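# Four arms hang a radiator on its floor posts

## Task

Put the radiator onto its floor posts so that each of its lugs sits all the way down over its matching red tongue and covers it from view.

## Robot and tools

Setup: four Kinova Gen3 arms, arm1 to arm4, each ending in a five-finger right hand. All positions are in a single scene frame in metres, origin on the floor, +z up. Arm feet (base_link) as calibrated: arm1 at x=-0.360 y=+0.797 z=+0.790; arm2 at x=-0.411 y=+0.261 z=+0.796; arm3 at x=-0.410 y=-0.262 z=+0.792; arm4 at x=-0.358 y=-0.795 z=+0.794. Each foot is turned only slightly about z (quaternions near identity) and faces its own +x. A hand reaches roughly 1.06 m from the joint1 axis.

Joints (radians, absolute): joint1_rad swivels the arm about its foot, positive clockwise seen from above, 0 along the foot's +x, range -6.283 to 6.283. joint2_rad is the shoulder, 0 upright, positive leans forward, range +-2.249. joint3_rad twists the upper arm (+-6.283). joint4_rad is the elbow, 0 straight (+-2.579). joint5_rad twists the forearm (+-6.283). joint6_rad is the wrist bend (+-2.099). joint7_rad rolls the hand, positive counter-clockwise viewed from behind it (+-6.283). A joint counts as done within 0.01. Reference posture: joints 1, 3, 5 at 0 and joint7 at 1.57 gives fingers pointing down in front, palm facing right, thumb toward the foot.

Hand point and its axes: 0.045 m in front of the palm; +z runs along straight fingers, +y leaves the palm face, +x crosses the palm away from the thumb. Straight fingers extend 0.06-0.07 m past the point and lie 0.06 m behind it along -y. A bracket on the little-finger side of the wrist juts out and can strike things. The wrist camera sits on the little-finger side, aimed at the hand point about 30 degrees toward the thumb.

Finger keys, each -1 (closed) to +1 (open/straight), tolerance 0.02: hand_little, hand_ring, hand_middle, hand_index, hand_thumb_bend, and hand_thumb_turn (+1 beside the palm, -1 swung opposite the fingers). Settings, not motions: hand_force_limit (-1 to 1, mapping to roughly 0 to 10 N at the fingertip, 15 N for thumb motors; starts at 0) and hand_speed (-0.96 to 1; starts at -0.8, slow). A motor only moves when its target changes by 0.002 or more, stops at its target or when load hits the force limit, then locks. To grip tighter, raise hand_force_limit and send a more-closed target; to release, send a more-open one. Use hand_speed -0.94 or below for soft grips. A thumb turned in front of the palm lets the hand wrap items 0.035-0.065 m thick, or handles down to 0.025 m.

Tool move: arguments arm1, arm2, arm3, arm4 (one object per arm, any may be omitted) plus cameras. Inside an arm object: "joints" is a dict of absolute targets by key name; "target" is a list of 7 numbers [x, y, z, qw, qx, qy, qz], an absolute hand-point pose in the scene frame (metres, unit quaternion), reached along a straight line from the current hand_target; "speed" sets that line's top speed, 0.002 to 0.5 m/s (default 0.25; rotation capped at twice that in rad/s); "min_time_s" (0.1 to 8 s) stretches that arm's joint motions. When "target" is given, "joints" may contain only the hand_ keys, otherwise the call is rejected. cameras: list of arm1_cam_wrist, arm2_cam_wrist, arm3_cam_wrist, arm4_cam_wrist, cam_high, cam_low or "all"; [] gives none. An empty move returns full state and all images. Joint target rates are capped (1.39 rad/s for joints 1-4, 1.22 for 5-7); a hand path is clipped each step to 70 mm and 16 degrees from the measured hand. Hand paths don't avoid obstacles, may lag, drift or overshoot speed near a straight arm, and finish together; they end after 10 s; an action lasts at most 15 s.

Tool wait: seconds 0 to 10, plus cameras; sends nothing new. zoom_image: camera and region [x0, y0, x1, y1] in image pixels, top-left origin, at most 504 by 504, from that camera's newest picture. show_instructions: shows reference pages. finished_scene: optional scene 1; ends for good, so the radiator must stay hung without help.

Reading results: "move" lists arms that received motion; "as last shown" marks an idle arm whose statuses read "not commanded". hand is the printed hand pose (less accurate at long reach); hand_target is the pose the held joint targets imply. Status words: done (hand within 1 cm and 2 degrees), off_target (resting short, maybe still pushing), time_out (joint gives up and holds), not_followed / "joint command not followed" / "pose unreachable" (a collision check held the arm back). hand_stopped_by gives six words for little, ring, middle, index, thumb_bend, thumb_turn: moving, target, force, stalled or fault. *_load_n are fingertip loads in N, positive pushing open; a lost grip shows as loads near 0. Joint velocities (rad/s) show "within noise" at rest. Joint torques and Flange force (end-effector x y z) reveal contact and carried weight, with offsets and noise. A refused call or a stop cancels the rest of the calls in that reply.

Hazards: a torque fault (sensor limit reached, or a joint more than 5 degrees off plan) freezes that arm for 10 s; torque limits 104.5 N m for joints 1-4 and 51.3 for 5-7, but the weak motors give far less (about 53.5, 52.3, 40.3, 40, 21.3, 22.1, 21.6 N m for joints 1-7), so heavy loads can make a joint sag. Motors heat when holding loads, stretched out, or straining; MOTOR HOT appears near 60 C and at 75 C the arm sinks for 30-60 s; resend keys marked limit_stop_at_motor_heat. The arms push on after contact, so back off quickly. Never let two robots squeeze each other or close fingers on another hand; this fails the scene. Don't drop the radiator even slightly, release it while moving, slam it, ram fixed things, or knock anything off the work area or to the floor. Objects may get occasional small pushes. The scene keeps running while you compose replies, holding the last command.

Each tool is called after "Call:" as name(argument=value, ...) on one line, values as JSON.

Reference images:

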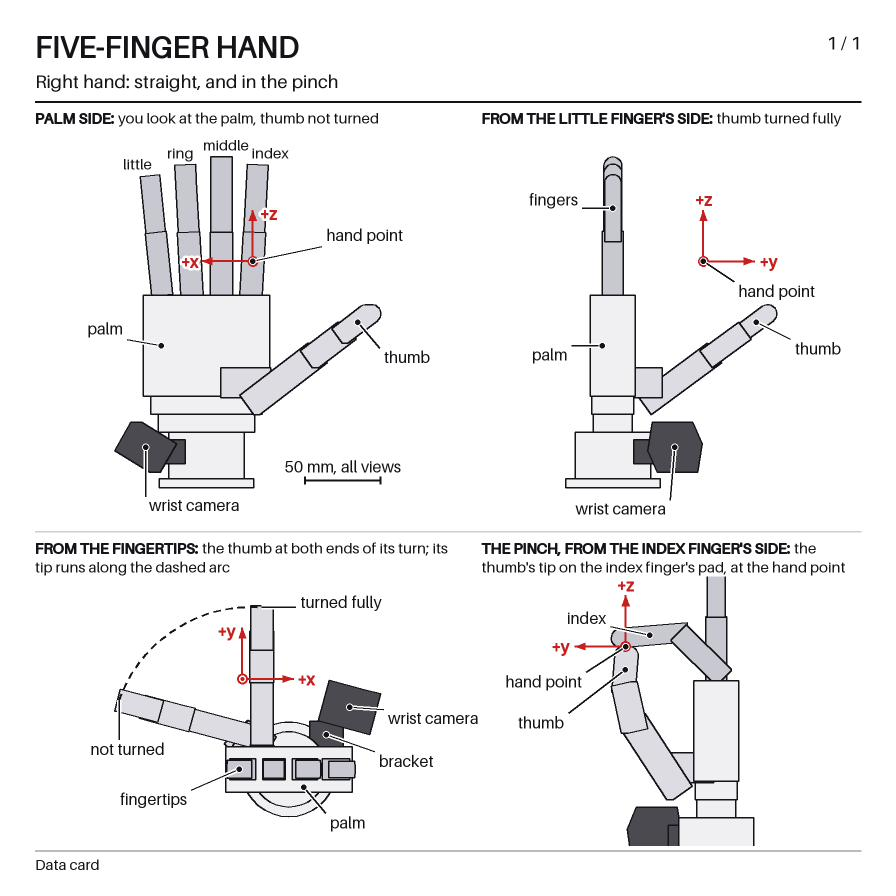

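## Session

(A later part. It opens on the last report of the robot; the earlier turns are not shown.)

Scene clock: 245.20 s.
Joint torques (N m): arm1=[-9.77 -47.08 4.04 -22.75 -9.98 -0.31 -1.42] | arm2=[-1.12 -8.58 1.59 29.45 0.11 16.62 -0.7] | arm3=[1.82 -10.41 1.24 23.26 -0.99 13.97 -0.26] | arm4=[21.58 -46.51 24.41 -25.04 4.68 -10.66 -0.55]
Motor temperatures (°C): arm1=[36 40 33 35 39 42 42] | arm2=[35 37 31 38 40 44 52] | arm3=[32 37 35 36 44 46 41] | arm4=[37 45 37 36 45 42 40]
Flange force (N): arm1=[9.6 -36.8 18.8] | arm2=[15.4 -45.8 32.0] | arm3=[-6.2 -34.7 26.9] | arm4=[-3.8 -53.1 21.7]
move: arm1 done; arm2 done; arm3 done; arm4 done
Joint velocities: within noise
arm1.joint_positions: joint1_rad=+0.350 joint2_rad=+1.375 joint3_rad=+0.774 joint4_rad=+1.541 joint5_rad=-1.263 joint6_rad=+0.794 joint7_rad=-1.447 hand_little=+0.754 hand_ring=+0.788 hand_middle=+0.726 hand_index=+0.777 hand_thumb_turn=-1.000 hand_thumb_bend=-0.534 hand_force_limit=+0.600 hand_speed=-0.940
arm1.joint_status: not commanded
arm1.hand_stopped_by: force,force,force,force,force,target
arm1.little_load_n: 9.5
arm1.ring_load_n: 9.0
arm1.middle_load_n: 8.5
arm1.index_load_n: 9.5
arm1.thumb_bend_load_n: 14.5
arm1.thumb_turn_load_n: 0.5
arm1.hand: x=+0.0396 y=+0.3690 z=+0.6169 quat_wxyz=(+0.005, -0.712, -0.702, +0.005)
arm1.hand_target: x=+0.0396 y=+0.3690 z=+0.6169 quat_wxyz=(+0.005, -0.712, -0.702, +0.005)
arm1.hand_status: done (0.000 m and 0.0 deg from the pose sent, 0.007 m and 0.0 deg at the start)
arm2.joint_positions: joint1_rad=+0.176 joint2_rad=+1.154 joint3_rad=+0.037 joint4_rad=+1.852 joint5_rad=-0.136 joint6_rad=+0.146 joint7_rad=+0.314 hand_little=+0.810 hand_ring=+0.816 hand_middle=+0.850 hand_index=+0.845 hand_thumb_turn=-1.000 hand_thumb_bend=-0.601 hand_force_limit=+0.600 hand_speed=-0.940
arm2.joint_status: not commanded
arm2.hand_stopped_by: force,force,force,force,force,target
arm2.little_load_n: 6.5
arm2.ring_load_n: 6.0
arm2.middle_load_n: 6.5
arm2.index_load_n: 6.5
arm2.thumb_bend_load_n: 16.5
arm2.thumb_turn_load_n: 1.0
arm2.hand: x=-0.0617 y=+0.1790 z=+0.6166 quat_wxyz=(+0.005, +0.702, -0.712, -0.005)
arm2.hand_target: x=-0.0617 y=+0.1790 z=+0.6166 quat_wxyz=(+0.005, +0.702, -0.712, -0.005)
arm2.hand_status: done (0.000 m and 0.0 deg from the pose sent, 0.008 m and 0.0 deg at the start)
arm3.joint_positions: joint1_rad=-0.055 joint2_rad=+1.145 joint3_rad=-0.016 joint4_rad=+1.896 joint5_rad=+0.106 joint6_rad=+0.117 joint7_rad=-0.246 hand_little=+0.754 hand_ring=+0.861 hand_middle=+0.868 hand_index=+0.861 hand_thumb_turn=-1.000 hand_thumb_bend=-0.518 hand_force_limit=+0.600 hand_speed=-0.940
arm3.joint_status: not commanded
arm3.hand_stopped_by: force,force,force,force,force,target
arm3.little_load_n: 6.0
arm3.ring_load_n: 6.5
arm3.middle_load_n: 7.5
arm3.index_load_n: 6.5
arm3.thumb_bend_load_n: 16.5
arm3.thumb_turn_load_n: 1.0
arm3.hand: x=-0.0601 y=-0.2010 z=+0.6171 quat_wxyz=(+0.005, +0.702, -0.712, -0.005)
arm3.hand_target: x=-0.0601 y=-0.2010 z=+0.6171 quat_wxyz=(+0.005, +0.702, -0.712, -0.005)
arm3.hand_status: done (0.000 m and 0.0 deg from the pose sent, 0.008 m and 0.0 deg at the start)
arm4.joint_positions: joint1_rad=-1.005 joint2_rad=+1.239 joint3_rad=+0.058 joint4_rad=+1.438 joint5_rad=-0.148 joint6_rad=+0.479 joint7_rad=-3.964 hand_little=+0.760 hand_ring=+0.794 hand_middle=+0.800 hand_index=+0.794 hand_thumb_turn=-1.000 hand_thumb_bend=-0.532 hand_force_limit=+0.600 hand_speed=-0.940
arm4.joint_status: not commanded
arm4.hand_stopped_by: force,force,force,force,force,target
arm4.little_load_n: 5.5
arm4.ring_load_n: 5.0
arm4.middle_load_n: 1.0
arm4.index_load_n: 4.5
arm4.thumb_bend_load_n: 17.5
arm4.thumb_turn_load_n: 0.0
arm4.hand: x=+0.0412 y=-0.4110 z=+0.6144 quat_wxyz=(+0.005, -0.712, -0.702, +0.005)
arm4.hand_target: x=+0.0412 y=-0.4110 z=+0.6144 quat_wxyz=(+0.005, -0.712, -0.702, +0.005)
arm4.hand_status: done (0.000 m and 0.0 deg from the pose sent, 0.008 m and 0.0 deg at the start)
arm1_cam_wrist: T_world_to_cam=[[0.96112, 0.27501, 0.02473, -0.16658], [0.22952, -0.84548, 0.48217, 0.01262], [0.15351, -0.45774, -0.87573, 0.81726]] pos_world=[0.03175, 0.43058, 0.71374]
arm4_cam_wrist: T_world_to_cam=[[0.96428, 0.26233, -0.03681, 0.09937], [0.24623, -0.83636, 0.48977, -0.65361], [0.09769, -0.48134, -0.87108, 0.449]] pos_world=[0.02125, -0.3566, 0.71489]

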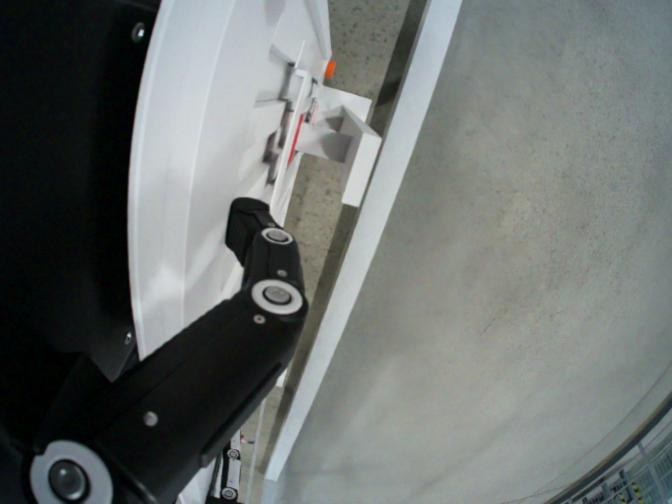

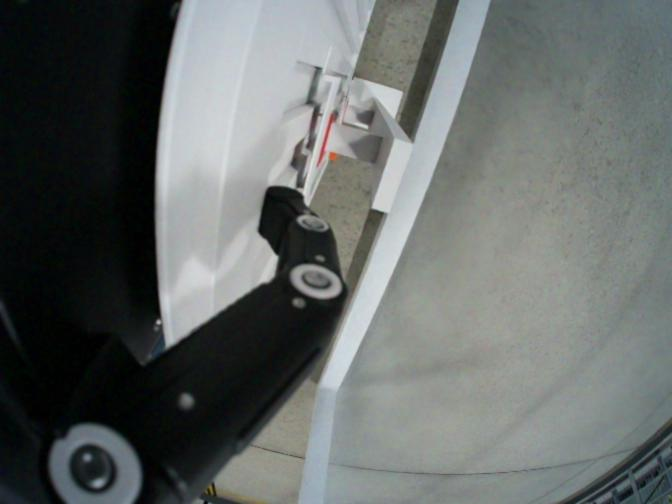

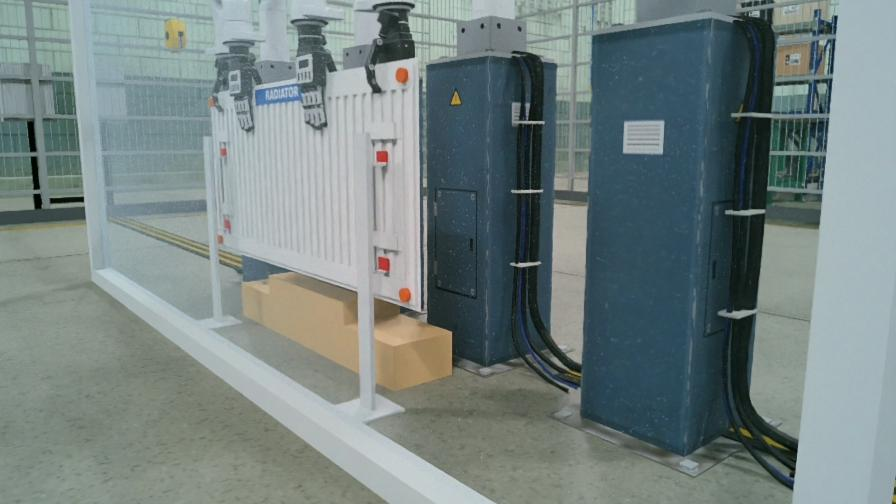

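Call:
move(arm1={"target":[0.0396,0.369,0.5989,-0.0049,0.7124,0.7018,-0.0050],"speed":0.015}, arm2={"target":[-0.0617,0.179,0.5986,0.0050,0.7018,-0.7124,-0.0049],"speed":0.015}, arm3={"target":[-0.0601,-0.201,0.5991,0.0050,0.7018,-0.7124,-0.0049],"speed":0.015}, arm4={"target":[0.0412,-0.411,0.5964,-0.0049,0.7124,0.7018,-0.0050],"speed":0.015}, cameras=["arm1_cam_wrist","arm4_cam_wrist","cam_low"])

Call:
zoom_image(camera="arm1_cam_wrist", region=[265, 110, 325, 170])

Call:
zoom_image(camera="arm1_cam_wrist", region=[285, 60, 345, 120])

Call:
zoom_image(camera="arm4_cam_wrist", region=[295, 110, 355, 170])

Call:
zoom_image(camera="arm4_cam_wrist", region=[310, 60, 370, 120])

Call:
zoom_image(camera="cam_low", region=[340, 120, 420, 200])

Call:
zoom_image(camera="cam_low", region=[190, 130, 250, 190])

Scene clock: 248.43 s.
Joint torques (N m): arm1=[-9.49 -50.63 5.52 -21.42 -9.22 0.22 -1.33] | arm2=[0.53 -5.08 2.54 28.1 0.08 15.58 -0.7] | arm3=[1.63 -1.07 0.5 20.61 -0.64 11.62 0.04] | arm4=[22.34 -32.02 23.6 -23.25 3.99 -13 -0.74]
Motor temperatures (°C): arm1=[36 40 33 35 40 42 42] | arm2=[35 37 31 38 40 44 52] | arm3=[32 37 35 36 44 46 41] | arm4=[38 45 37 36 45 42 40]
Flange force (N): arm1=[6.7 -33.3 27.9] | arm2=[10.7 -42.9 21.6] | arm3=[-6.0 -29.6 -1.7] | arm4=[-4.6 -55.5 -11.5]
move: arm1 done; arm2 done; arm3 done; arm4 done
Joint velocities: within noise
arm1.joint_positions: joint1_rad=+0.359 joint2_rad=+1.408 joint3_rad=+0.757 joint4_rad=+1.521 joint5_rad=-1.284 joint6_rad=+0.774 joint7_rad=-1.441 hand_little=+0.754 hand_ring=+0.788 hand_middle=+0.726 hand_index=+0.777 hand_thumb_turn=-1.000 hand_thumb_bend=-0.534 hand_force_limit=+0.600 hand_speed=-0.940
arm1.joint_status: not commanded
arm1.hand_stopped_by: force,force,force,force,force,target
arm1.little_load_n: 10.5
arm1.ring_load_n: 9.5
arm1.middle_load_n: 9.0
arm1.index_load_n: 10.0
arm1.thumb_bend_load_n: 14.5
arm1.thumb_turn_load_n: 0.0
arm1.hand: x=+0.0396 y=+0.3690 z=+0.5989 quat_wxyz=(+0.005, -0.712, -0.702, +0.005)
arm1.hand_target: x=+0.0396 y=+0.3690 z=+0.5989 quat_wxyz=(+0.005, -0.712, -0.702, +0.005)
arm1.hand_status: done (0.000 m and 0.0 deg from the pose sent, 0.018 m and 0.0 deg at the start)
arm2.joint_positions: joint1_rad=+0.179 joint2_rad=+1.198 joint3_rad=+0.033 joint4_rad=+1.831 joint5_rad=-0.136 joint6_rad=+0.124 joint7_rad=+0.315 hand_little=+0.810 hand_ring=+0.816 hand_middle=+0.850 hand_index=+0.845 hand_thumb_turn=-1.000 hand_thumb_bend=-0.601 hand_force_limit=+0.600 hand_speed=-0.940
arm2.joint_status: not commanded
arm2.hand_stopped_by: force,force,force,force,force,target
arm2.little_load_n: 6.5
arm2.ring_load_n: 5.0
arm2.middle_load_n: 6.0
arm2.index_load_n: 6.0
arm2.thumb_bend_load_n: 16.5
arm2.thumb_turn_load_n: 1.0
arm2.hand: x=-0.0617 y=+0.1790 z=+0.5986 quat_wxyz=(+0.005, +0.702, -0.712, -0.005)
arm2.hand_target: x=-0.0617 y=+0.1790 z=+0.5986 quat_wxyz=(+0.005, +0.702, -0.712, -0.005)
arm2.hand_status: done (0.000 m and 0.0 deg from the pose sent, 0.018 m and 0.0 deg at the start)
arm3.joint_positions: joint1_rad=-0.057 joint2_rad=+1.189 joint3_rad=-0.013 joint4_rad=+1.875 joint5_rad=+0.106 joint6_rad=+0.093 joint7_rad=-0.247 hand_little=+0.754 hand_ring=+0.861 hand_middle=+0.868 hand_index=+0.861 hand_thumb_turn=-1.000 hand_thumb_bend=-0.518 hand_force_limit=+0.600 hand_speed=-0.940
arm3.joint_status: not commanded
arm3.hand_stopped_by: force,force,force,force,force,target
arm3.little_load_n: 4.5
arm3.ring_load_n: 5.0
arm3.middle_load_n: 6.0
arm3.index_load_n: 5.0
arm3.thumb_bend_load_n: 16.0
arm3.thumb_turn_load_n: 2.0
arm3.hand: x=-0.0601 y=-0.2010 z=+0.5991 quat_wxyz=(+0.005, +0.702, -0.712, -0.005)
arm3.hand_target: x=-0.0601 y=-0.2010 z=+0.5991 quat_wxyz=(+0.005, +0.702, -0.712, -0.005)
arm3.hand_status: done (0.000 m and 0.0 deg from the pose sent, 0.018 m and 0.0 deg at the start)
arm4.joint_positions: joint1_rad=-1.003 joint2_rad=+1.278 joint3_rad=+0.056 joint4_rad=+1.417 joint5_rad=-0.149 joint6_rad=+0.461 joint7_rad=-3.963 hand_little=+0.760 hand_ring=+0.794 hand_middle=+0.800 hand_index=+0.794 hand_thumb_turn=-1.000 hand_thumb_bend=-0.532 hand_force_limit=+0.600 hand_speed=-0.940
arm4.joint_status: not commanded
arm4.hand_stopped_by: force,force,force,force,force,target
arm4.little_load_n: 6.5
arm4.ring_load_n: 6.0
arm4.middle_load_n: 2.5
arm4.index_load_n: 5.5
arm4.thumb_bend_load_n: 17.0
arm4.thumb_turn_load_n: 0.5
arm4.hand: x=+0.0412 y=-0.4110 z=+0.5964 quat_wxyz=(+0.005, -0.712, -0.702, +0.005)
arm4.hand_target: x=+0.0412 y=-0.4110 z=+0.5964 quat_wxyz=(+0.005, -0.712, -0.702, +0.005)
arm4.hand_status: done (0.000 m and 0.0 deg from the pose sent, 0.018 m and 0.0 deg at the start)
arm1_cam_wrist: T_world_to_cam=[[0.96112, 0.27501, 0.02473, -0.16613], [0.22952, -0.84548, 0.48217, 0.0213], [0.15351, -0.45774, -0.87573, 0.8015]] pos_world=[0.03175, 0.43058, 0.69574]
arm4_cam_wrist: T_world_to_cam=[[0.96427, 0.26234, -0.03679, 0.09867], [0.24623, -0.8364, 0.4897, -0.64468], [0.09769, -0.48126, -0.87112, 0.43342]] pos_world=[0.02125, -0.3565, 0.69689]

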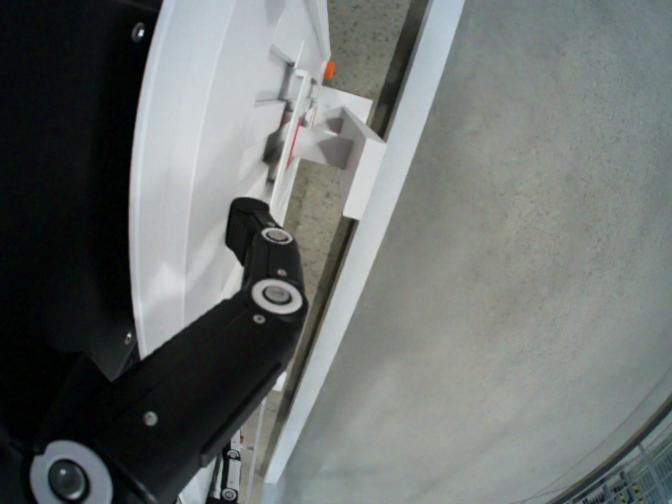

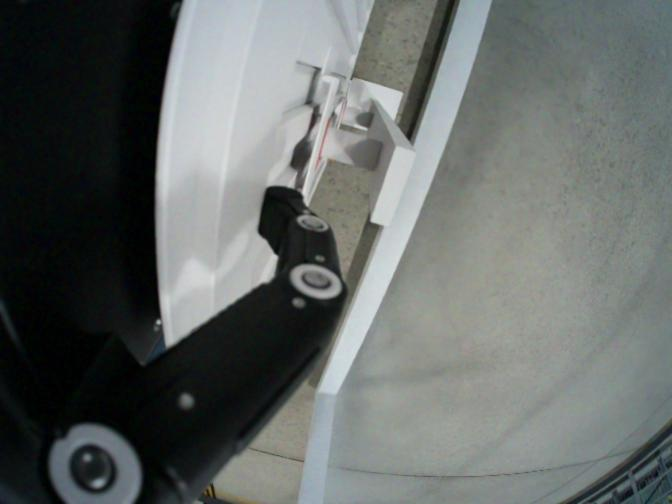

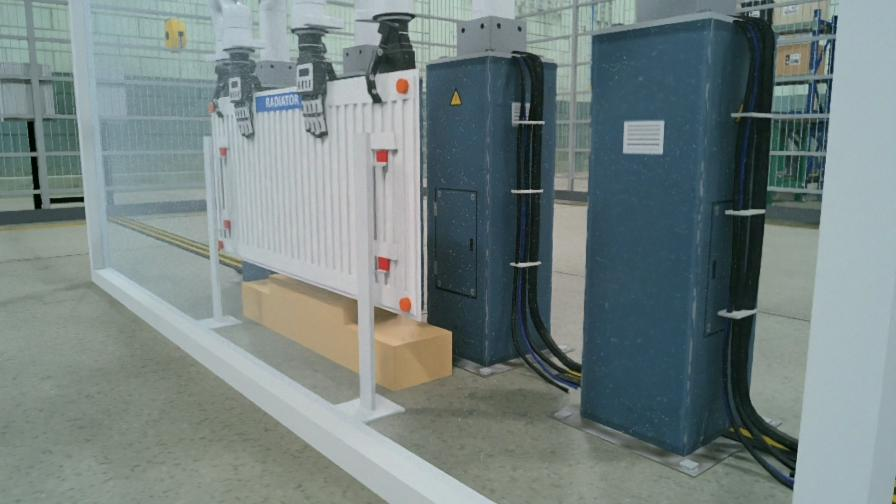

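Scaled by 8.400 from the camera's image (finer frame: 960x720).

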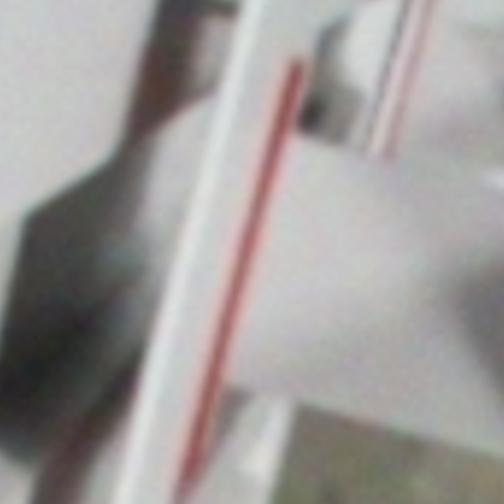

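Scaled by 8.400 from the camera's image (finer frame: 960x720).

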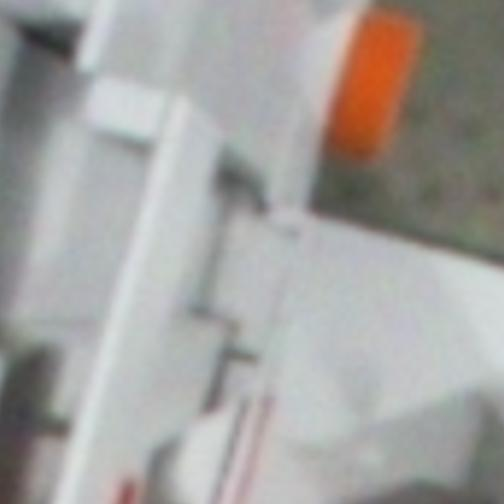

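Scaled by 8.400 from the camera's image (finer frame: 960x720).

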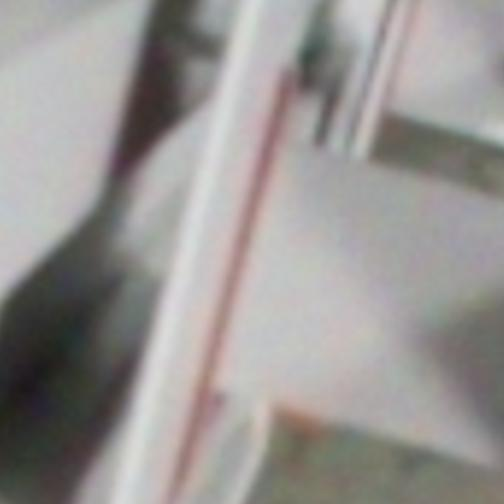

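Scaled by 8.400 from the camera's image (finer frame: 960x720).

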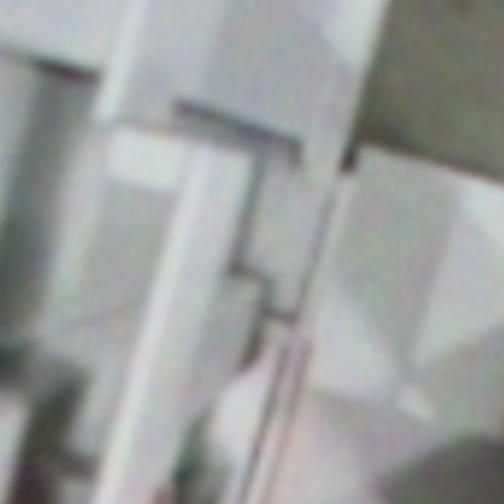

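Scaled by 6.300 from the camera's image (finer frame: 1280x720).

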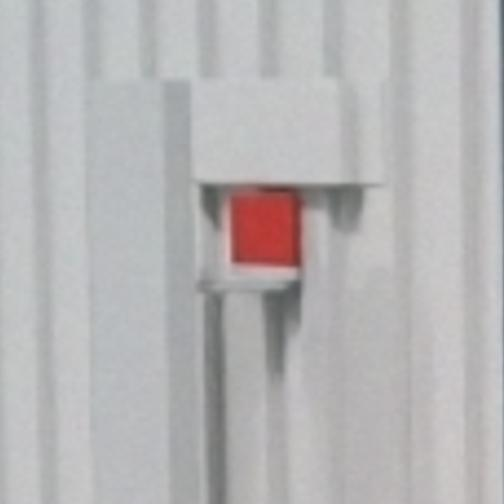

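Scaled by 8.400 from the camera's image (finer frame: 1280x720).

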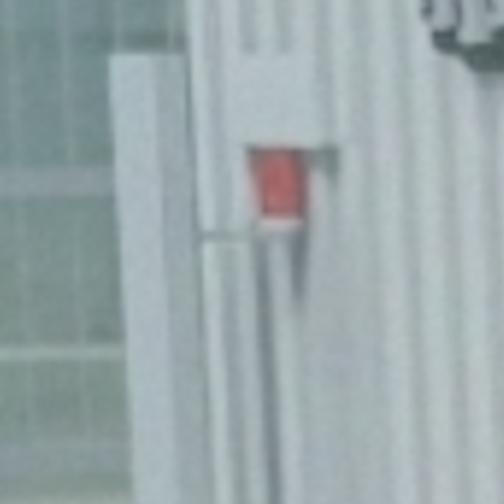

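Call:
move(arm1={"target":[0.0396,0.369,0.6029,-0.0049,0.7124,0.7018,-0.0050],"speed":0.01}, arm2={"target":[-0.0617,0.179,0.6026,0.0050,0.7018,-0.7124,-0.0049],"speed":0.01}, arm3={"target":[-0.0601,-0.201,0.6031,0.0050,0.7018,-0.7124,-0.0049],"speed":0.01}, arm4={"target":[0.0412,-0.411,0.6004,-0.0049,0.7124,0.7018,-0.0050],"speed":0.01}, cameras=["arm1_cam_wrist","arm4_cam_wrist","cam_low"])

Call:
zoom_image(camera="arm1_cam_wrist", region=[270, 120, 310, 160])

Call:
zoom_image(camera="arm4_cam_wrist", region=[300, 120, 340, 160])

Call:
zoom_image(camera="cam_low", region=[360, 120, 410, 170])

Call:
zoom_image(camera="cam_low", region=[360, 225, 410, 275])

Call:
zoom_image(camera="cam_low", region=[200, 130, 250, 180])

Call:
zoom_image(camera="cam_low", region=[205, 200, 255, 250])

Scene clock: 252.00 s.
Joint torques (N m): arm1=[-10.36 -48.87 4.96 -20.96 -9.15 -0.34 -1.32] | arm2=[-1.57 -8.64 1.05 27.35 -0.08 15.41 -0.82] | arm3=[1.04 -9.94 0.65 21.67 -0.74 12.92 -0.05] | arm4=[22.11 -43.02 25.32 -19.5 4.9 -7.77 -0.68]
Motor temperatures (°C): arm1=[36 40 33 35 40 42 42] | arm2=[35 37 31 38 40 44 52] | arm3=[32 37 35 36 44 46 41] | arm4=[38 45 37 36 45 43 40]
Flange force (N): arm1=[4.0 -33.1 24.9] | arm2=[15.6 -41.4 29.0] | arm3=[-4.6 -31.7 23.0] | arm4=[3.5 -48.4 22.3]
move: arm1 done; arm2 done; arm3 done; arm4 done
Joint velocities: within noise
arm1.joint_positions: joint1_rad=+0.356 joint2_rad=+1.401 joint3_rad=+0.761 joint4_rad=+1.525 joint5_rad=-1.280 joint6_rad=+0.779 joint7_rad=-1.441 hand_little=+0.754 hand_ring=+0.788 hand_middle=+0.726 hand_index=+0.777 hand_thumb_turn=-1.000 hand_thumb_bend=-0.534 hand_force_limit=+0.600 hand_speed=-0.940
arm1.joint_status: not commanded
arm1.hand_stopped_by: force,force,force,force,force,target
arm1.little_load_n: 10.0
arm1.ring_load_n: 9.0
arm1.middle_load_n: 8.5
arm1.index_load_n: 9.5
arm1.thumb_bend_load_n: 14.5
arm1.thumb_turn_load_n: 1.0
arm1.hand: x=+0.0393 y=+0.3691 z=+0.6026 quat_wxyz=(+0.005, -0.712, -0.702, +0.005)
arm1.hand_target: x=+0.0396 y=+0.3690 z=+0.6029 quat_wxyz=(+0.005, -0.712, -0.702, +0.005)
arm1.hand_status: done (0.000 m and 0.0 deg from the pose sent, 0.004 m and 0.0 deg at the start)
arm2.joint_positions: joint1_rad=+0.179 joint2_rad=+1.188 joint3_rad=+0.034 joint4_rad=+1.836 joint5_rad=-0.136 joint6_rad=+0.128 joint7_rad=+0.315 hand_little=+0.810 hand_ring=+0.816 hand_middle=+0.850 hand_index=+0.845 hand_thumb_turn=-1.000 hand_thumb_bend=-0.601 hand_force_limit=+0.600 hand_speed=-0.940
arm2.joint_status: not commanded
arm2.hand_stopped_by: force,force,force,force,force,target
arm2.little_load_n: 7.0
arm2.ring_load_n: 5.0
arm2.middle_load_n: 7.0
arm2.index_load_n: 6.5
arm2.thumb_bend_load_n: 16.0
arm2.thumb_turn_load_n: 1.0
arm2.hand: x=-0.0617 y=+0.1790 z=+0.6026 quat_wxyz=(+0.005, +0.702, -0.712, -0.005)
arm2.hand_target: x=-0.0617 y=+0.1790 z=+0.6026 quat_wxyz=(+0.005, +0.702, -0.712, -0.005)
arm2.hand_status: done (0.000 m and 0.0 deg from the pose sent, 0.004 m and 0.0 deg at the start)
arm3.joint_positions: joint1_rad=-0.057 joint2_rad=+1.180 joint3_rad=-0.014 joint4_rad=+1.880 joint5_rad=+0.107 joint6_rad=+0.098 joint7_rad=-0.247 hand_little=+0.754 hand_ring=+0.861 hand_middle=+0.868 hand_index=+0.861 hand_thumb_turn=-1.000 hand_thumb_bend=-0.518 hand_force_limit=+0.600 hand_speed=-0.940
arm3.joint_status: not commanded
arm3.hand_stopped_by: force,force,force,force,force,target
arm3.little_load_n: 6.0
arm3.ring_load_n: 7.0
arm3.middle_load_n: 8.0
arm3.index_load_n: 6.5
arm3.thumb_bend_load_n: 16.0
arm3.thumb_turn_load_n: 1.0
arm3.hand: x=-0.0601 y=-0.2010 z=+0.6031 quat_wxyz=(+0.005, +0.702, -0.712, -0.005)
arm3.hand_target: x=-0.0601 y=-0.2010 z=+0.6031 quat_wxyz=(+0.005, +0.702, -0.712, -0.005)
arm3.hand_status: done (0.000 m and 0.0 deg from the pose sent, 0.004 m and 0.0 deg at the start)
arm4.joint_positions: joint1_rad=-1.004 joint2_rad=+1.273 joint3_rad=+0.056 joint4_rad=+1.422 joint5_rad=-0.149 joint6_rad=+0.465 joint7_rad=-3.964 hand_little=+0.760 hand_ring=+0.794 hand_middle=+0.800 hand_index=+0.794 hand_thumb_turn=-1.000 hand_thumb_bend=-0.532 hand_force_limit=+0.600 hand_speed=-0.940
arm4.joint_status: not commanded
arm4.hand_stopped_by: force,force,force,force,force,target
arm4.little_load_n: 5.0
arm4.ring_load_n: 5.0
arm4.middle_load_n: 1.5
arm4.index_load_n: 4.5
arm4.thumb_bend_load_n: 18.0
arm4.thumb_turn_load_n: 0.0
arm4.hand: x=+0.0403 y=-0.4124 z=+0.5985 quat_wxyz=(+0.005, -0.712, -0.702, +0.007)
arm4.hand_target: x=+0.0412 y=-0.4110 z=+0.6004 quat_wxyz=(+0.005, -0.712, -0.702, +0.005)
arm4.hand_status: done (0.003 m and 0.2 deg from the pose sent, 0.004 m and 0.0 deg at the start)
arm1_cam_wrist: T_world_to_cam=[[0.96113, 0.27503, 0.02423, -0.16572], [0.22982, -0.84558, 0.48184, 0.01986], [0.15301, -0.45754, -0.87592, 0.80497]] pos_world=[0.03155, 0.43068, 0.69954]
arm4_cam_wrist: T_world_to_cam=[[0.96422, 0.26215, -0.03951, 0.10165], [0.24716, -0.83498, 0.49165, -0.64734], [0.0959, -0.48383, -0.86989, 0.43295]] pos_world=[0.02046, -0.35769, 0.6989]

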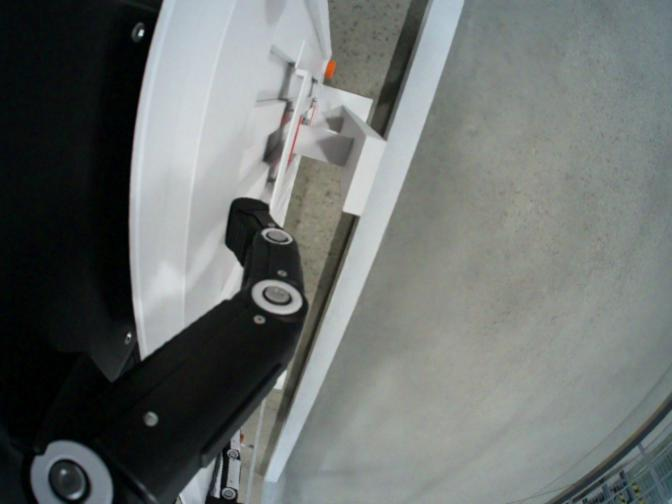

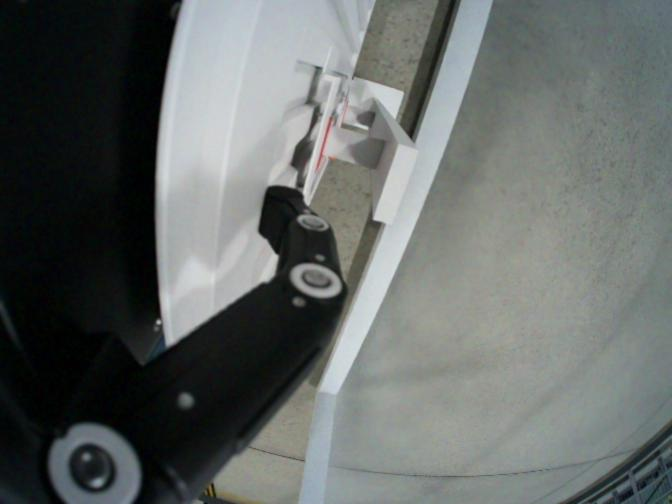

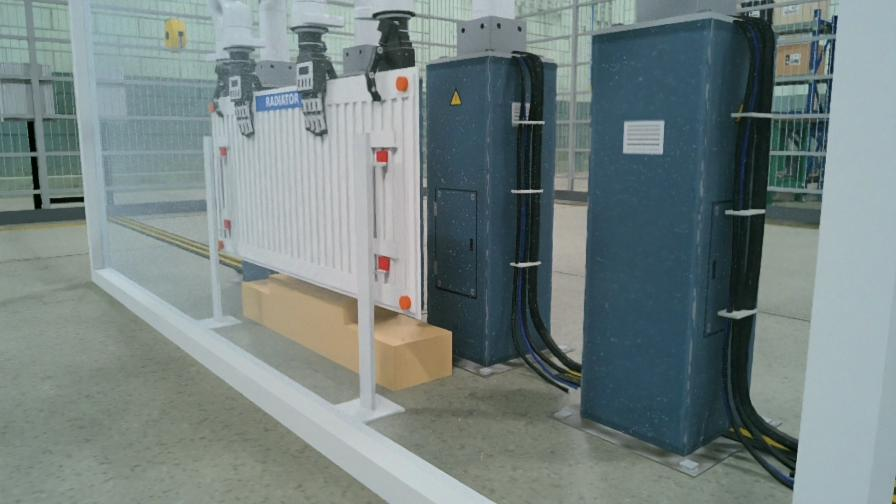

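Scaled by 12.600 from the camera's image (finer frame: 960x720).

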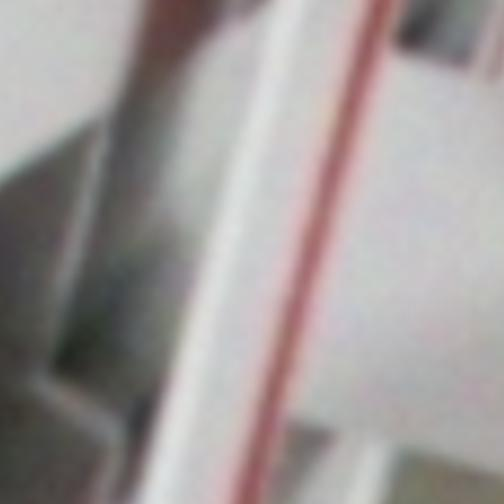

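Scaled by 12.600 from the camera's image (finer frame: 960x720).

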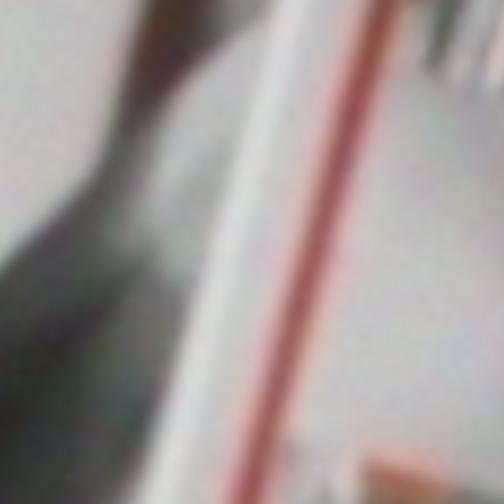

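Scaled by 10.080 from the camera's image (finer frame: 1280x720).

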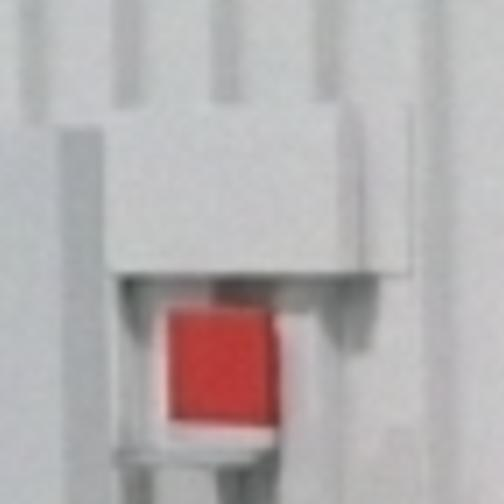

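Scaled by 10.080 from the camera's image (finer frame: 1280x720).

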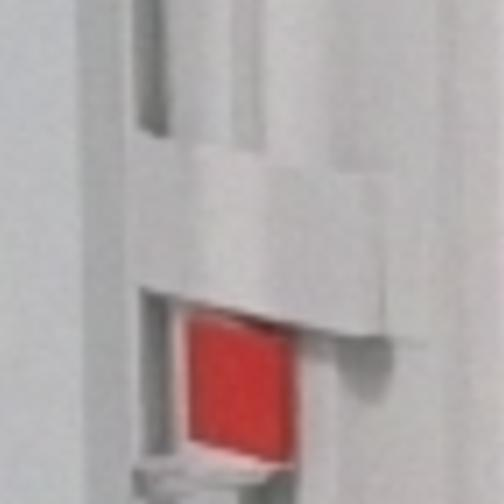

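Scaled by 10.080 from the camera's image (finer frame: 1280x720).

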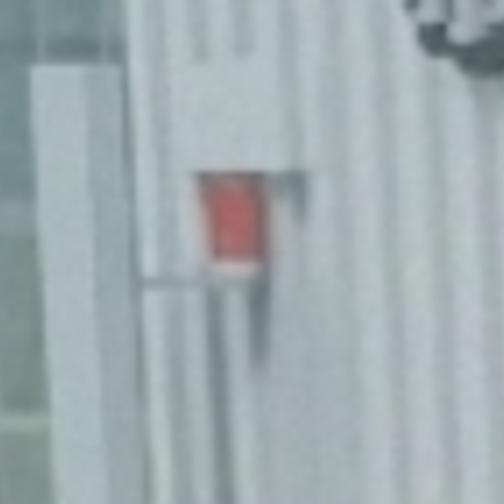

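Scaled by 10.080 from the camera's image (finer frame: 1280x720).

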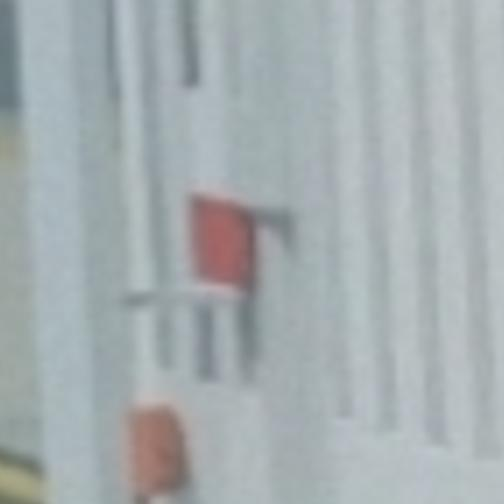

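Call:
move(arm1={"target":[0.0411,0.369,0.6029,-0.0049,0.7124,0.7018,-0.0050],"speed":0.01}, arm2={"target":[-0.0602,0.179,0.6036,0.0050,0.7018,-0.7124,-0.0049],"speed":0.01}, arm3={"target":[-0.0586,-0.201,0.6057,0.0050,0.7018,-0.7124,-0.0049],"speed":0.01}, arm4={"target":[0.0427,-0.411,0.6039,-0.0049,0.7124,0.7018,-0.0050],"speed":0.01}, cameras=["arm1_cam_wrist","arm4_cam_wrist","cam_low"])

Call:
zoom_image(camera="arm1_cam_wrist", region=[270, 120, 310, 160])

Call:
zoom_image(camera="arm4_cam_wrist", region=[300, 120, 340, 160])

Call:
zoom_image(camera="cam_low", region=[360, 120, 410, 170])

Call:
zoom_image(camera="cam_low", region=[200, 130, 250, 180])

Scene clock: 254.77 s.
Joint torques (N m): arm1=[-11.01 -48.45 3.95 -21.42 -9.43 -0.12 -1.33] | arm2=[-1.23 -7.27 0.55 28.43 -0.02 16.09 -0.7] | arm3=[1.03 -11.9 0.31 20.72 -1.04 12.57 -0.26] | arm4=[21.73 -42.87 24.75 -19.27 5.05 -7.64 -0.39]
Motor temperatures (°C): arm1=[36 41 33 35 40 42 42] | arm2=[35 37 31 38 40 44 52] | arm3=[32 37 35 36 44 46 41] | arm4=[38 47 37 36 45 43 40]
Flange force (N): arm1=[3.7 -34.5 22.8] | arm2=[15.0 -43.3 27.5] | arm3=[-3.9 -30.5 26.2] | arm4=[4.2 -47.7 22.5]
move: arm1 done; arm2 done; arm3 done; arm4 done
Joint velocities: within noise
arm1.joint_positions: joint1_rad=+0.354 joint2_rad=+1.401 joint3_rad=+0.763 joint4_rad=+1.522 joint5_rad=-1.278 joint6_rad=+0.782 joint7_rad=-1.447 hand_little=+0.754 hand_ring=+0.788 hand_middle=+0.726 hand_index=+0.777 hand_thumb_turn=-1.000 hand_thumb_bend=-0.534 hand_force_limit=+0.600 hand_speed=-0.940
arm1.joint_status: not commanded
arm1.hand_stopped_by: force,force,force,force,force,target
arm1.little_load_n: 10.0
arm1.ring_load_n: 9.5
arm1.middle_load_n: 9.0
arm1.index_load_n: 9.5
arm1.thumb_bend_load_n: 14.0
arm1.thumb_turn_load_n: 1.0
arm1.hand: x=+0.0413 y=+0.3689 z=+0.6032 quat_wxyz=(+0.005, -0.712, -0.702, +0.005)
arm1.hand_target: x=+0.0411 y=+0.3690 z=+0.6029 quat_wxyz=(+0.005, -0.712, -0.702, +0.005)
arm1.hand_status: done (0.000 m and 0.0 deg from the pose sent, 0.002 m and 0.0 deg at the start)
arm2.joint_positions: joint1_rad=+0.177 joint2_rad=+1.186 joint3_rad=+0.035 joint4_rad=+1.832 joint5_rad=-0.136 joint6_rad=+0.134 joint7_rad=+0.314 hand_little=+0.810 hand_ring=+0.816 hand_middle=+0.850 hand_index=+0.845 hand_thumb_turn=-1.000 hand_thumb_bend=-0.601 hand_force_limit=+0.600 hand_speed=-0.940
arm2.joint_status: not commanded
arm2.hand_stopped_by: force,force,force,force,force,target
arm2.little_load_n: 7.0
arm2.ring_load_n: 5.0
arm2.middle_load_n: 7.0
arm2.index_load_n: 6.5
arm2.thumb_bend_load_n: 16.5
arm2.thumb_turn_load_n: 0.5
arm2.hand: x=-0.0602 y=+0.1790 z=+0.6036 quat_wxyz=(+0.005, +0.702, -0.712, -0.005)
arm2.hand_target: x=-0.0602 y=+0.1790 z=+0.6036 quat_wxyz=(+0.005, +0.702, -0.712, -0.005)
arm2.hand_status: done (0.000 m and 0.0 deg from the pose sent, 0.002 m and 0.0 deg at the start)
arm3.joint_positions: joint1_rad=-0.055 joint2_rad=+1.173 joint3_rad=-0.015 joint4_rad=+1.878 joint5_rad=+0.107 joint6_rad=+0.107 joint7_rad=-0.246 hand_little=+0.754 hand_ring=+0.861 hand_middle=+0.868 hand_index=+0.861 hand_thumb_turn=-1.000 hand_thumb_bend=-0.518 hand_force_limit=+0.600 hand_speed=-0.940
arm3.joint_status: not commanded
arm3.hand_stopped_by: force,force,force,force,force,target
arm3.little_load_n: 6.5
arm3.ring_load_n: 7.0
arm3.middle_load_n: 8.0
arm3.index_load_n: 6.5
arm3.thumb_bend_load_n: 16.0
arm3.thumb_turn_load_n: 1.0
arm3.hand: x=-0.0586 y=-0.2010 z=+0.6057 quat_wxyz=(+0.005, +0.702, -0.712, -0.005)
arm3.hand_target: x=-0.0586 y=-0.2010 z=+0.6057 quat_wxyz=(+0.005, +0.702, -0.712, -0.005)
arm3.hand_status: done (0.000 m and 0.0 deg from the pose sent, 0.003 m and 0.0 deg at the start)
arm4.joint_positions: joint1_rad=-1.002 joint2_rad=+1.269 joint3_rad=+0.057 joint4_rad=+1.422 joint5_rad=-0.149 joint6_rad=+0.472 joint7_rad=-3.962 hand_little=+0.760 hand_ring=+0.794 hand_middle=+0.800 hand_index=+0.794 hand_thumb_turn=-1.000 hand_thumb_bend=-0.532 hand_force_limit=+0.600 hand_speed=-0.940
arm4.joint_status: not commanded
arm4.hand_stopped_by: force,force,force,force,force,target
arm4.little_load_n: 5.0
arm4.ring_load_n: 4.5
arm4.middle_load_n: 1.0
arm4.index_load_n: 4.5
arm4.thumb_bend_load_n: 18.0
arm4.thumb_turn_load_n: -0.5
arm4.hand: x=+0.0411 y=-0.4133 z=+0.6007 quat_wxyz=(+0.004, -0.712, -0.702, +0.008)
arm4.hand_target: x=+0.0427 y=-0.4110 z=+0.6039 quat_wxyz=(+0.005, -0.712, -0.702, +0.005)
arm4.hand_status: done (0.004 m and 0.3 deg from the pose sent, 0.006 m and 0.2 deg at the start)
arm1_cam_wrist: T_world_to_cam=[[0.96113, 0.27494, 0.02512, -0.16809], [0.2292, -0.84535, 0.48255, 0.01844], [0.1539, -0.45803, -0.87551, 0.80492]] pos_world=[0.03345, 0.43048, 0.70004]
arm4_cam_wrist: T_world_to_cam=[[0.96414, 0.26218, -0.04126, 0.10219], [0.24789, -0.83402, 0.49291, -0.64976], [0.09482, -0.48546, -0.8691, 0.43323]] pos_world=[0.02147, -0.35839, 0.70102]

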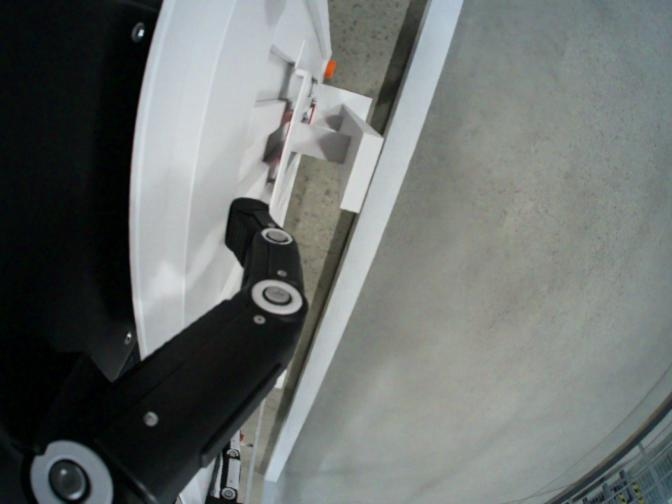

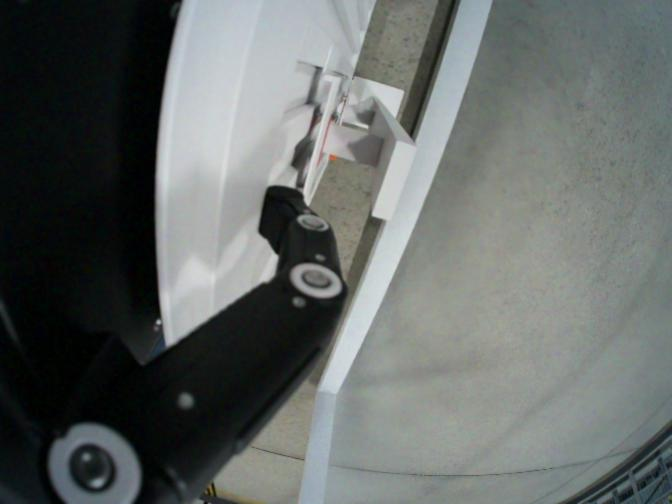

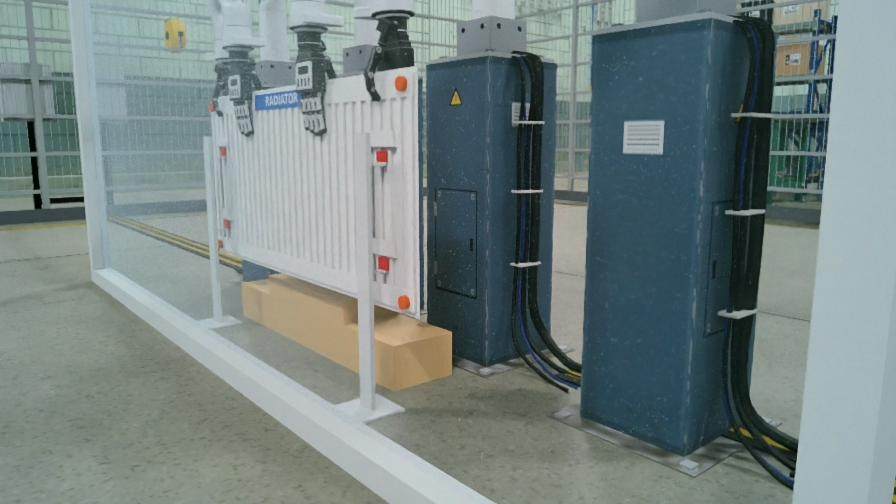

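Scaled by 12.600 from the camera's image (finer frame: 960x720).

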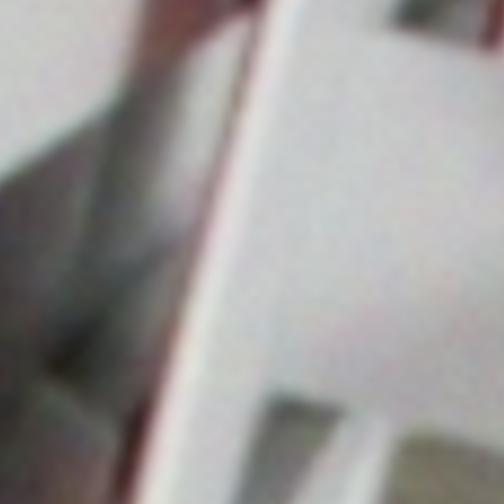

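Scaled by 12.600 from the camera's image (finer frame: 960x720).

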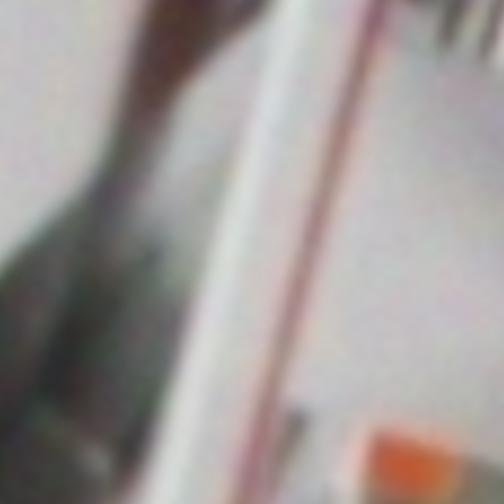

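Scaled by 10.080 from the camera's image (finer frame: 1280x720).

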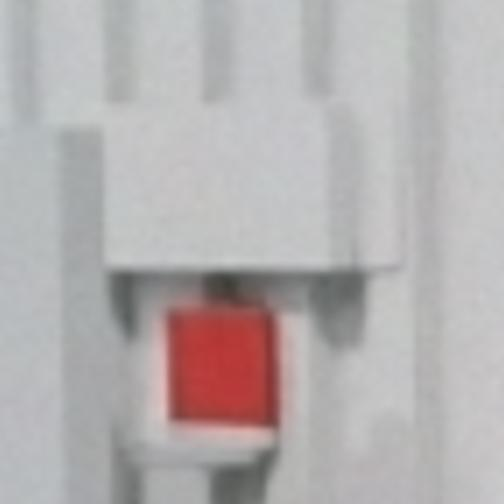

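Scaled by 10.080 from the camera's image (finer frame: 1280x720).

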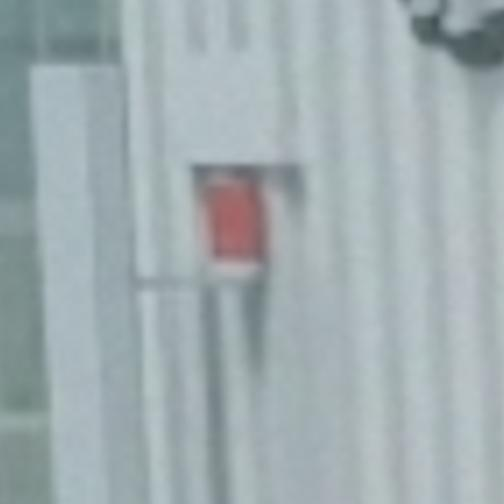

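Call:
wait(seconds=1)

Scene clock: 256.30 s.
Joint torques (N m): arm1=[-11.2 -46.97 2.99 -21.01 -9.33 0.14 -1.28] | arm2=[-1.24 -8.67 0.65 28.49 -0.1 16.26 -0.76] | arm3=[1.48 -11.72 0.72 20.54 -1.02 12.43 -0.28] | arm4=[21.73 -42.94 24.68 -19.35 4.95 -7.76 -0.43]
Motor temperatures (°C): arm1=[36 41 33 35 40 42 42] | arm2=[35 37 31 38 40 45 52] | arm3=[32 37 35 36 44 46 41] | arm4=[38 47 37 36 45 43 40]
Flange force (N): arm1=[3.0 -34.3 20.1] | arm2=[15.2 -43.4 31.1] | arm3=[-4.9 -30.2 25.3] | arm4=[4.3 -47.5 22.4]
Joint velocities: within noise
arm1.joint_positions: joint1_rad=+0.354 joint2_rad=+1.402 joint3_rad=+0.763 joint4_rad=+1.522 joint5_rad=-1.278 joint6_rad=+0.781 joint7_rad=-1.447 hand_little=+0.754 hand_ring=+0.788 hand_middle=+0.726 hand_index=+0.777 hand_thumb_turn=-1.000 hand_thumb_bend=-0.534 hand_force_limit=+0.600 hand_speed=-0.940
arm1.joint_status: not commanded
arm1.hand_stopped_by: force,force,force,force,force,target
arm1.little_load_n: 10.0
arm1.ring_load_n: 9.0
arm1.middle_load_n: 8.5
arm1.index_load_n: 10.0
arm1.thumb_bend_load_n: 14.5
arm1.thumb_turn_load_n: 1.0
arm1.hand: x=+0.0411 y=+0.3690 z=+0.6029 quat_wxyz=(+0.005, -0.712, -0.702, +0.005)
arm1.hand_target: x=+0.0411 y=+0.3690 z=+0.6029 quat_wxyz=(+0.005, -0.712, -0.702, +0.005)
arm1.hand_status: done (0.000 m and 0.0 deg from the pose sent, 0.002 m and 0.0 deg at the start)
arm2.joint_positions: joint1_rad=+0.177 joint2_rad=+1.186 joint3_rad=+0.035 joint4_rad=+1.832 joint5_rad=-0.136 joint6_rad=+0.134 joint7_rad=+0.314 hand_little=+0.810 hand_ring=+0.816 hand_middle=+0.850 hand_index=+0.845 hand_thumb_turn=-1.000 hand_thumb_bend=-0.601 hand_force_limit=+0.600 hand_speed=-0.940
arm2.joint_status: not commanded
arm2.hand_stopped_by: force,force,force,force,force,target
arm2.little_load_n: 6.5
arm2.ring_load_n: 5.0
arm2.middle_load_n: 7.0
arm2.index_load_n: 6.5
arm2.thumb_bend_load_n: 16.0
arm2.thumb_turn_load_n: 0.5
arm2.hand: x=-0.0602 y=+0.1790 z=+0.6036 quat_wxyz=(+0.005, +0.702, -0.712, -0.005)
arm2.hand_target: x=-0.0602 y=+0.1790 z=+0.6036 quat_wxyz=(+0.005, +0.702, -0.712, -0.005)
arm2.hand_status: done (0.000 m and 0.0 deg from the pose sent, 0.002 m and 0.0 deg at the start)
arm3.joint_positions: joint1_rad=-0.055 joint2_rad=+1.173 joint3_rad=-0.015 joint4_rad=+1.878 joint5_rad=+0.107 joint6_rad=+0.107 joint7_rad=-0.246 hand_little=+0.754 hand_ring=+0.861 hand_middle=+0.868 hand_index=+0.861 hand_thumb_turn=-1.000 hand_thumb_bend=-0.518 hand_force_limit=+0.600 hand_speed=-0.940
arm3.joint_status: not commanded
arm3.hand_stopped_by: force,force,force,force,force,target
arm3.little_load_n: 7.0
arm3.ring_load_n: 7.0
arm3.middle_load_n: 8.0
arm3.index_load_n: 7.0
arm3.thumb_bend_load_n: 16.0
arm3.thumb_turn_load_n: 1.0
arm3.hand: x=-0.0586 y=-0.2010 z=+0.6057 quat_wxyz=(+0.005, +0.702, -0.712, -0.005)
arm3.hand_target: x=-0.0586 y=-0.2010 z=+0.6057 quat_wxyz=(+0.005, +0.702, -0.712, -0.005)
arm3.hand_status: done (0.000 m and 0.0 deg from the pose sent, 0.003 m and 0.0 deg at the start)
arm4.joint_positions: joint1_rad=-1.002 joint2_rad=+1.268 joint3_rad=+0.057 joint4_rad=+1.422 joint5_rad=-0.149 joint6_rad=+0.472 joint7_rad=-3.962 hand_little=+0.760 hand_ring=+0.794 hand_middle=+0.800 hand_index=+0.794 hand_thumb_turn=-1.000 hand_thumb_bend=-0.532 hand_force_limit=+0.600 hand_speed=-0.940
arm4.joint_status: not commanded
arm4.hand_stopped_by: force,force,force,force,force,target
arm4.little_load_n: 5.0
arm4.ring_load_n: 4.5
arm4.middle_load_n: 1.0
arm4.index_load_n: 4.5
arm4.thumb_bend_load_n: 18.0
arm4.thumb_turn_load_n: 0.0
arm4.hand: x=+0.0411 y=-0.4133 z=+0.6008 quat_wxyz=(+0.004, -0.712, -0.702, +0.008)
arm4.hand_target: x=+0.0427 y=-0.4110 z=+0.6039 quat_wxyz=(+0.005, -0.712, -0.702, +0.005)
arm4.hand_status: done (0.004 m and 0.3 deg from the pose sent, 0.006 m and 0.2 deg at the start)
wait: 1.00 s; at rest from the start
pictures: none


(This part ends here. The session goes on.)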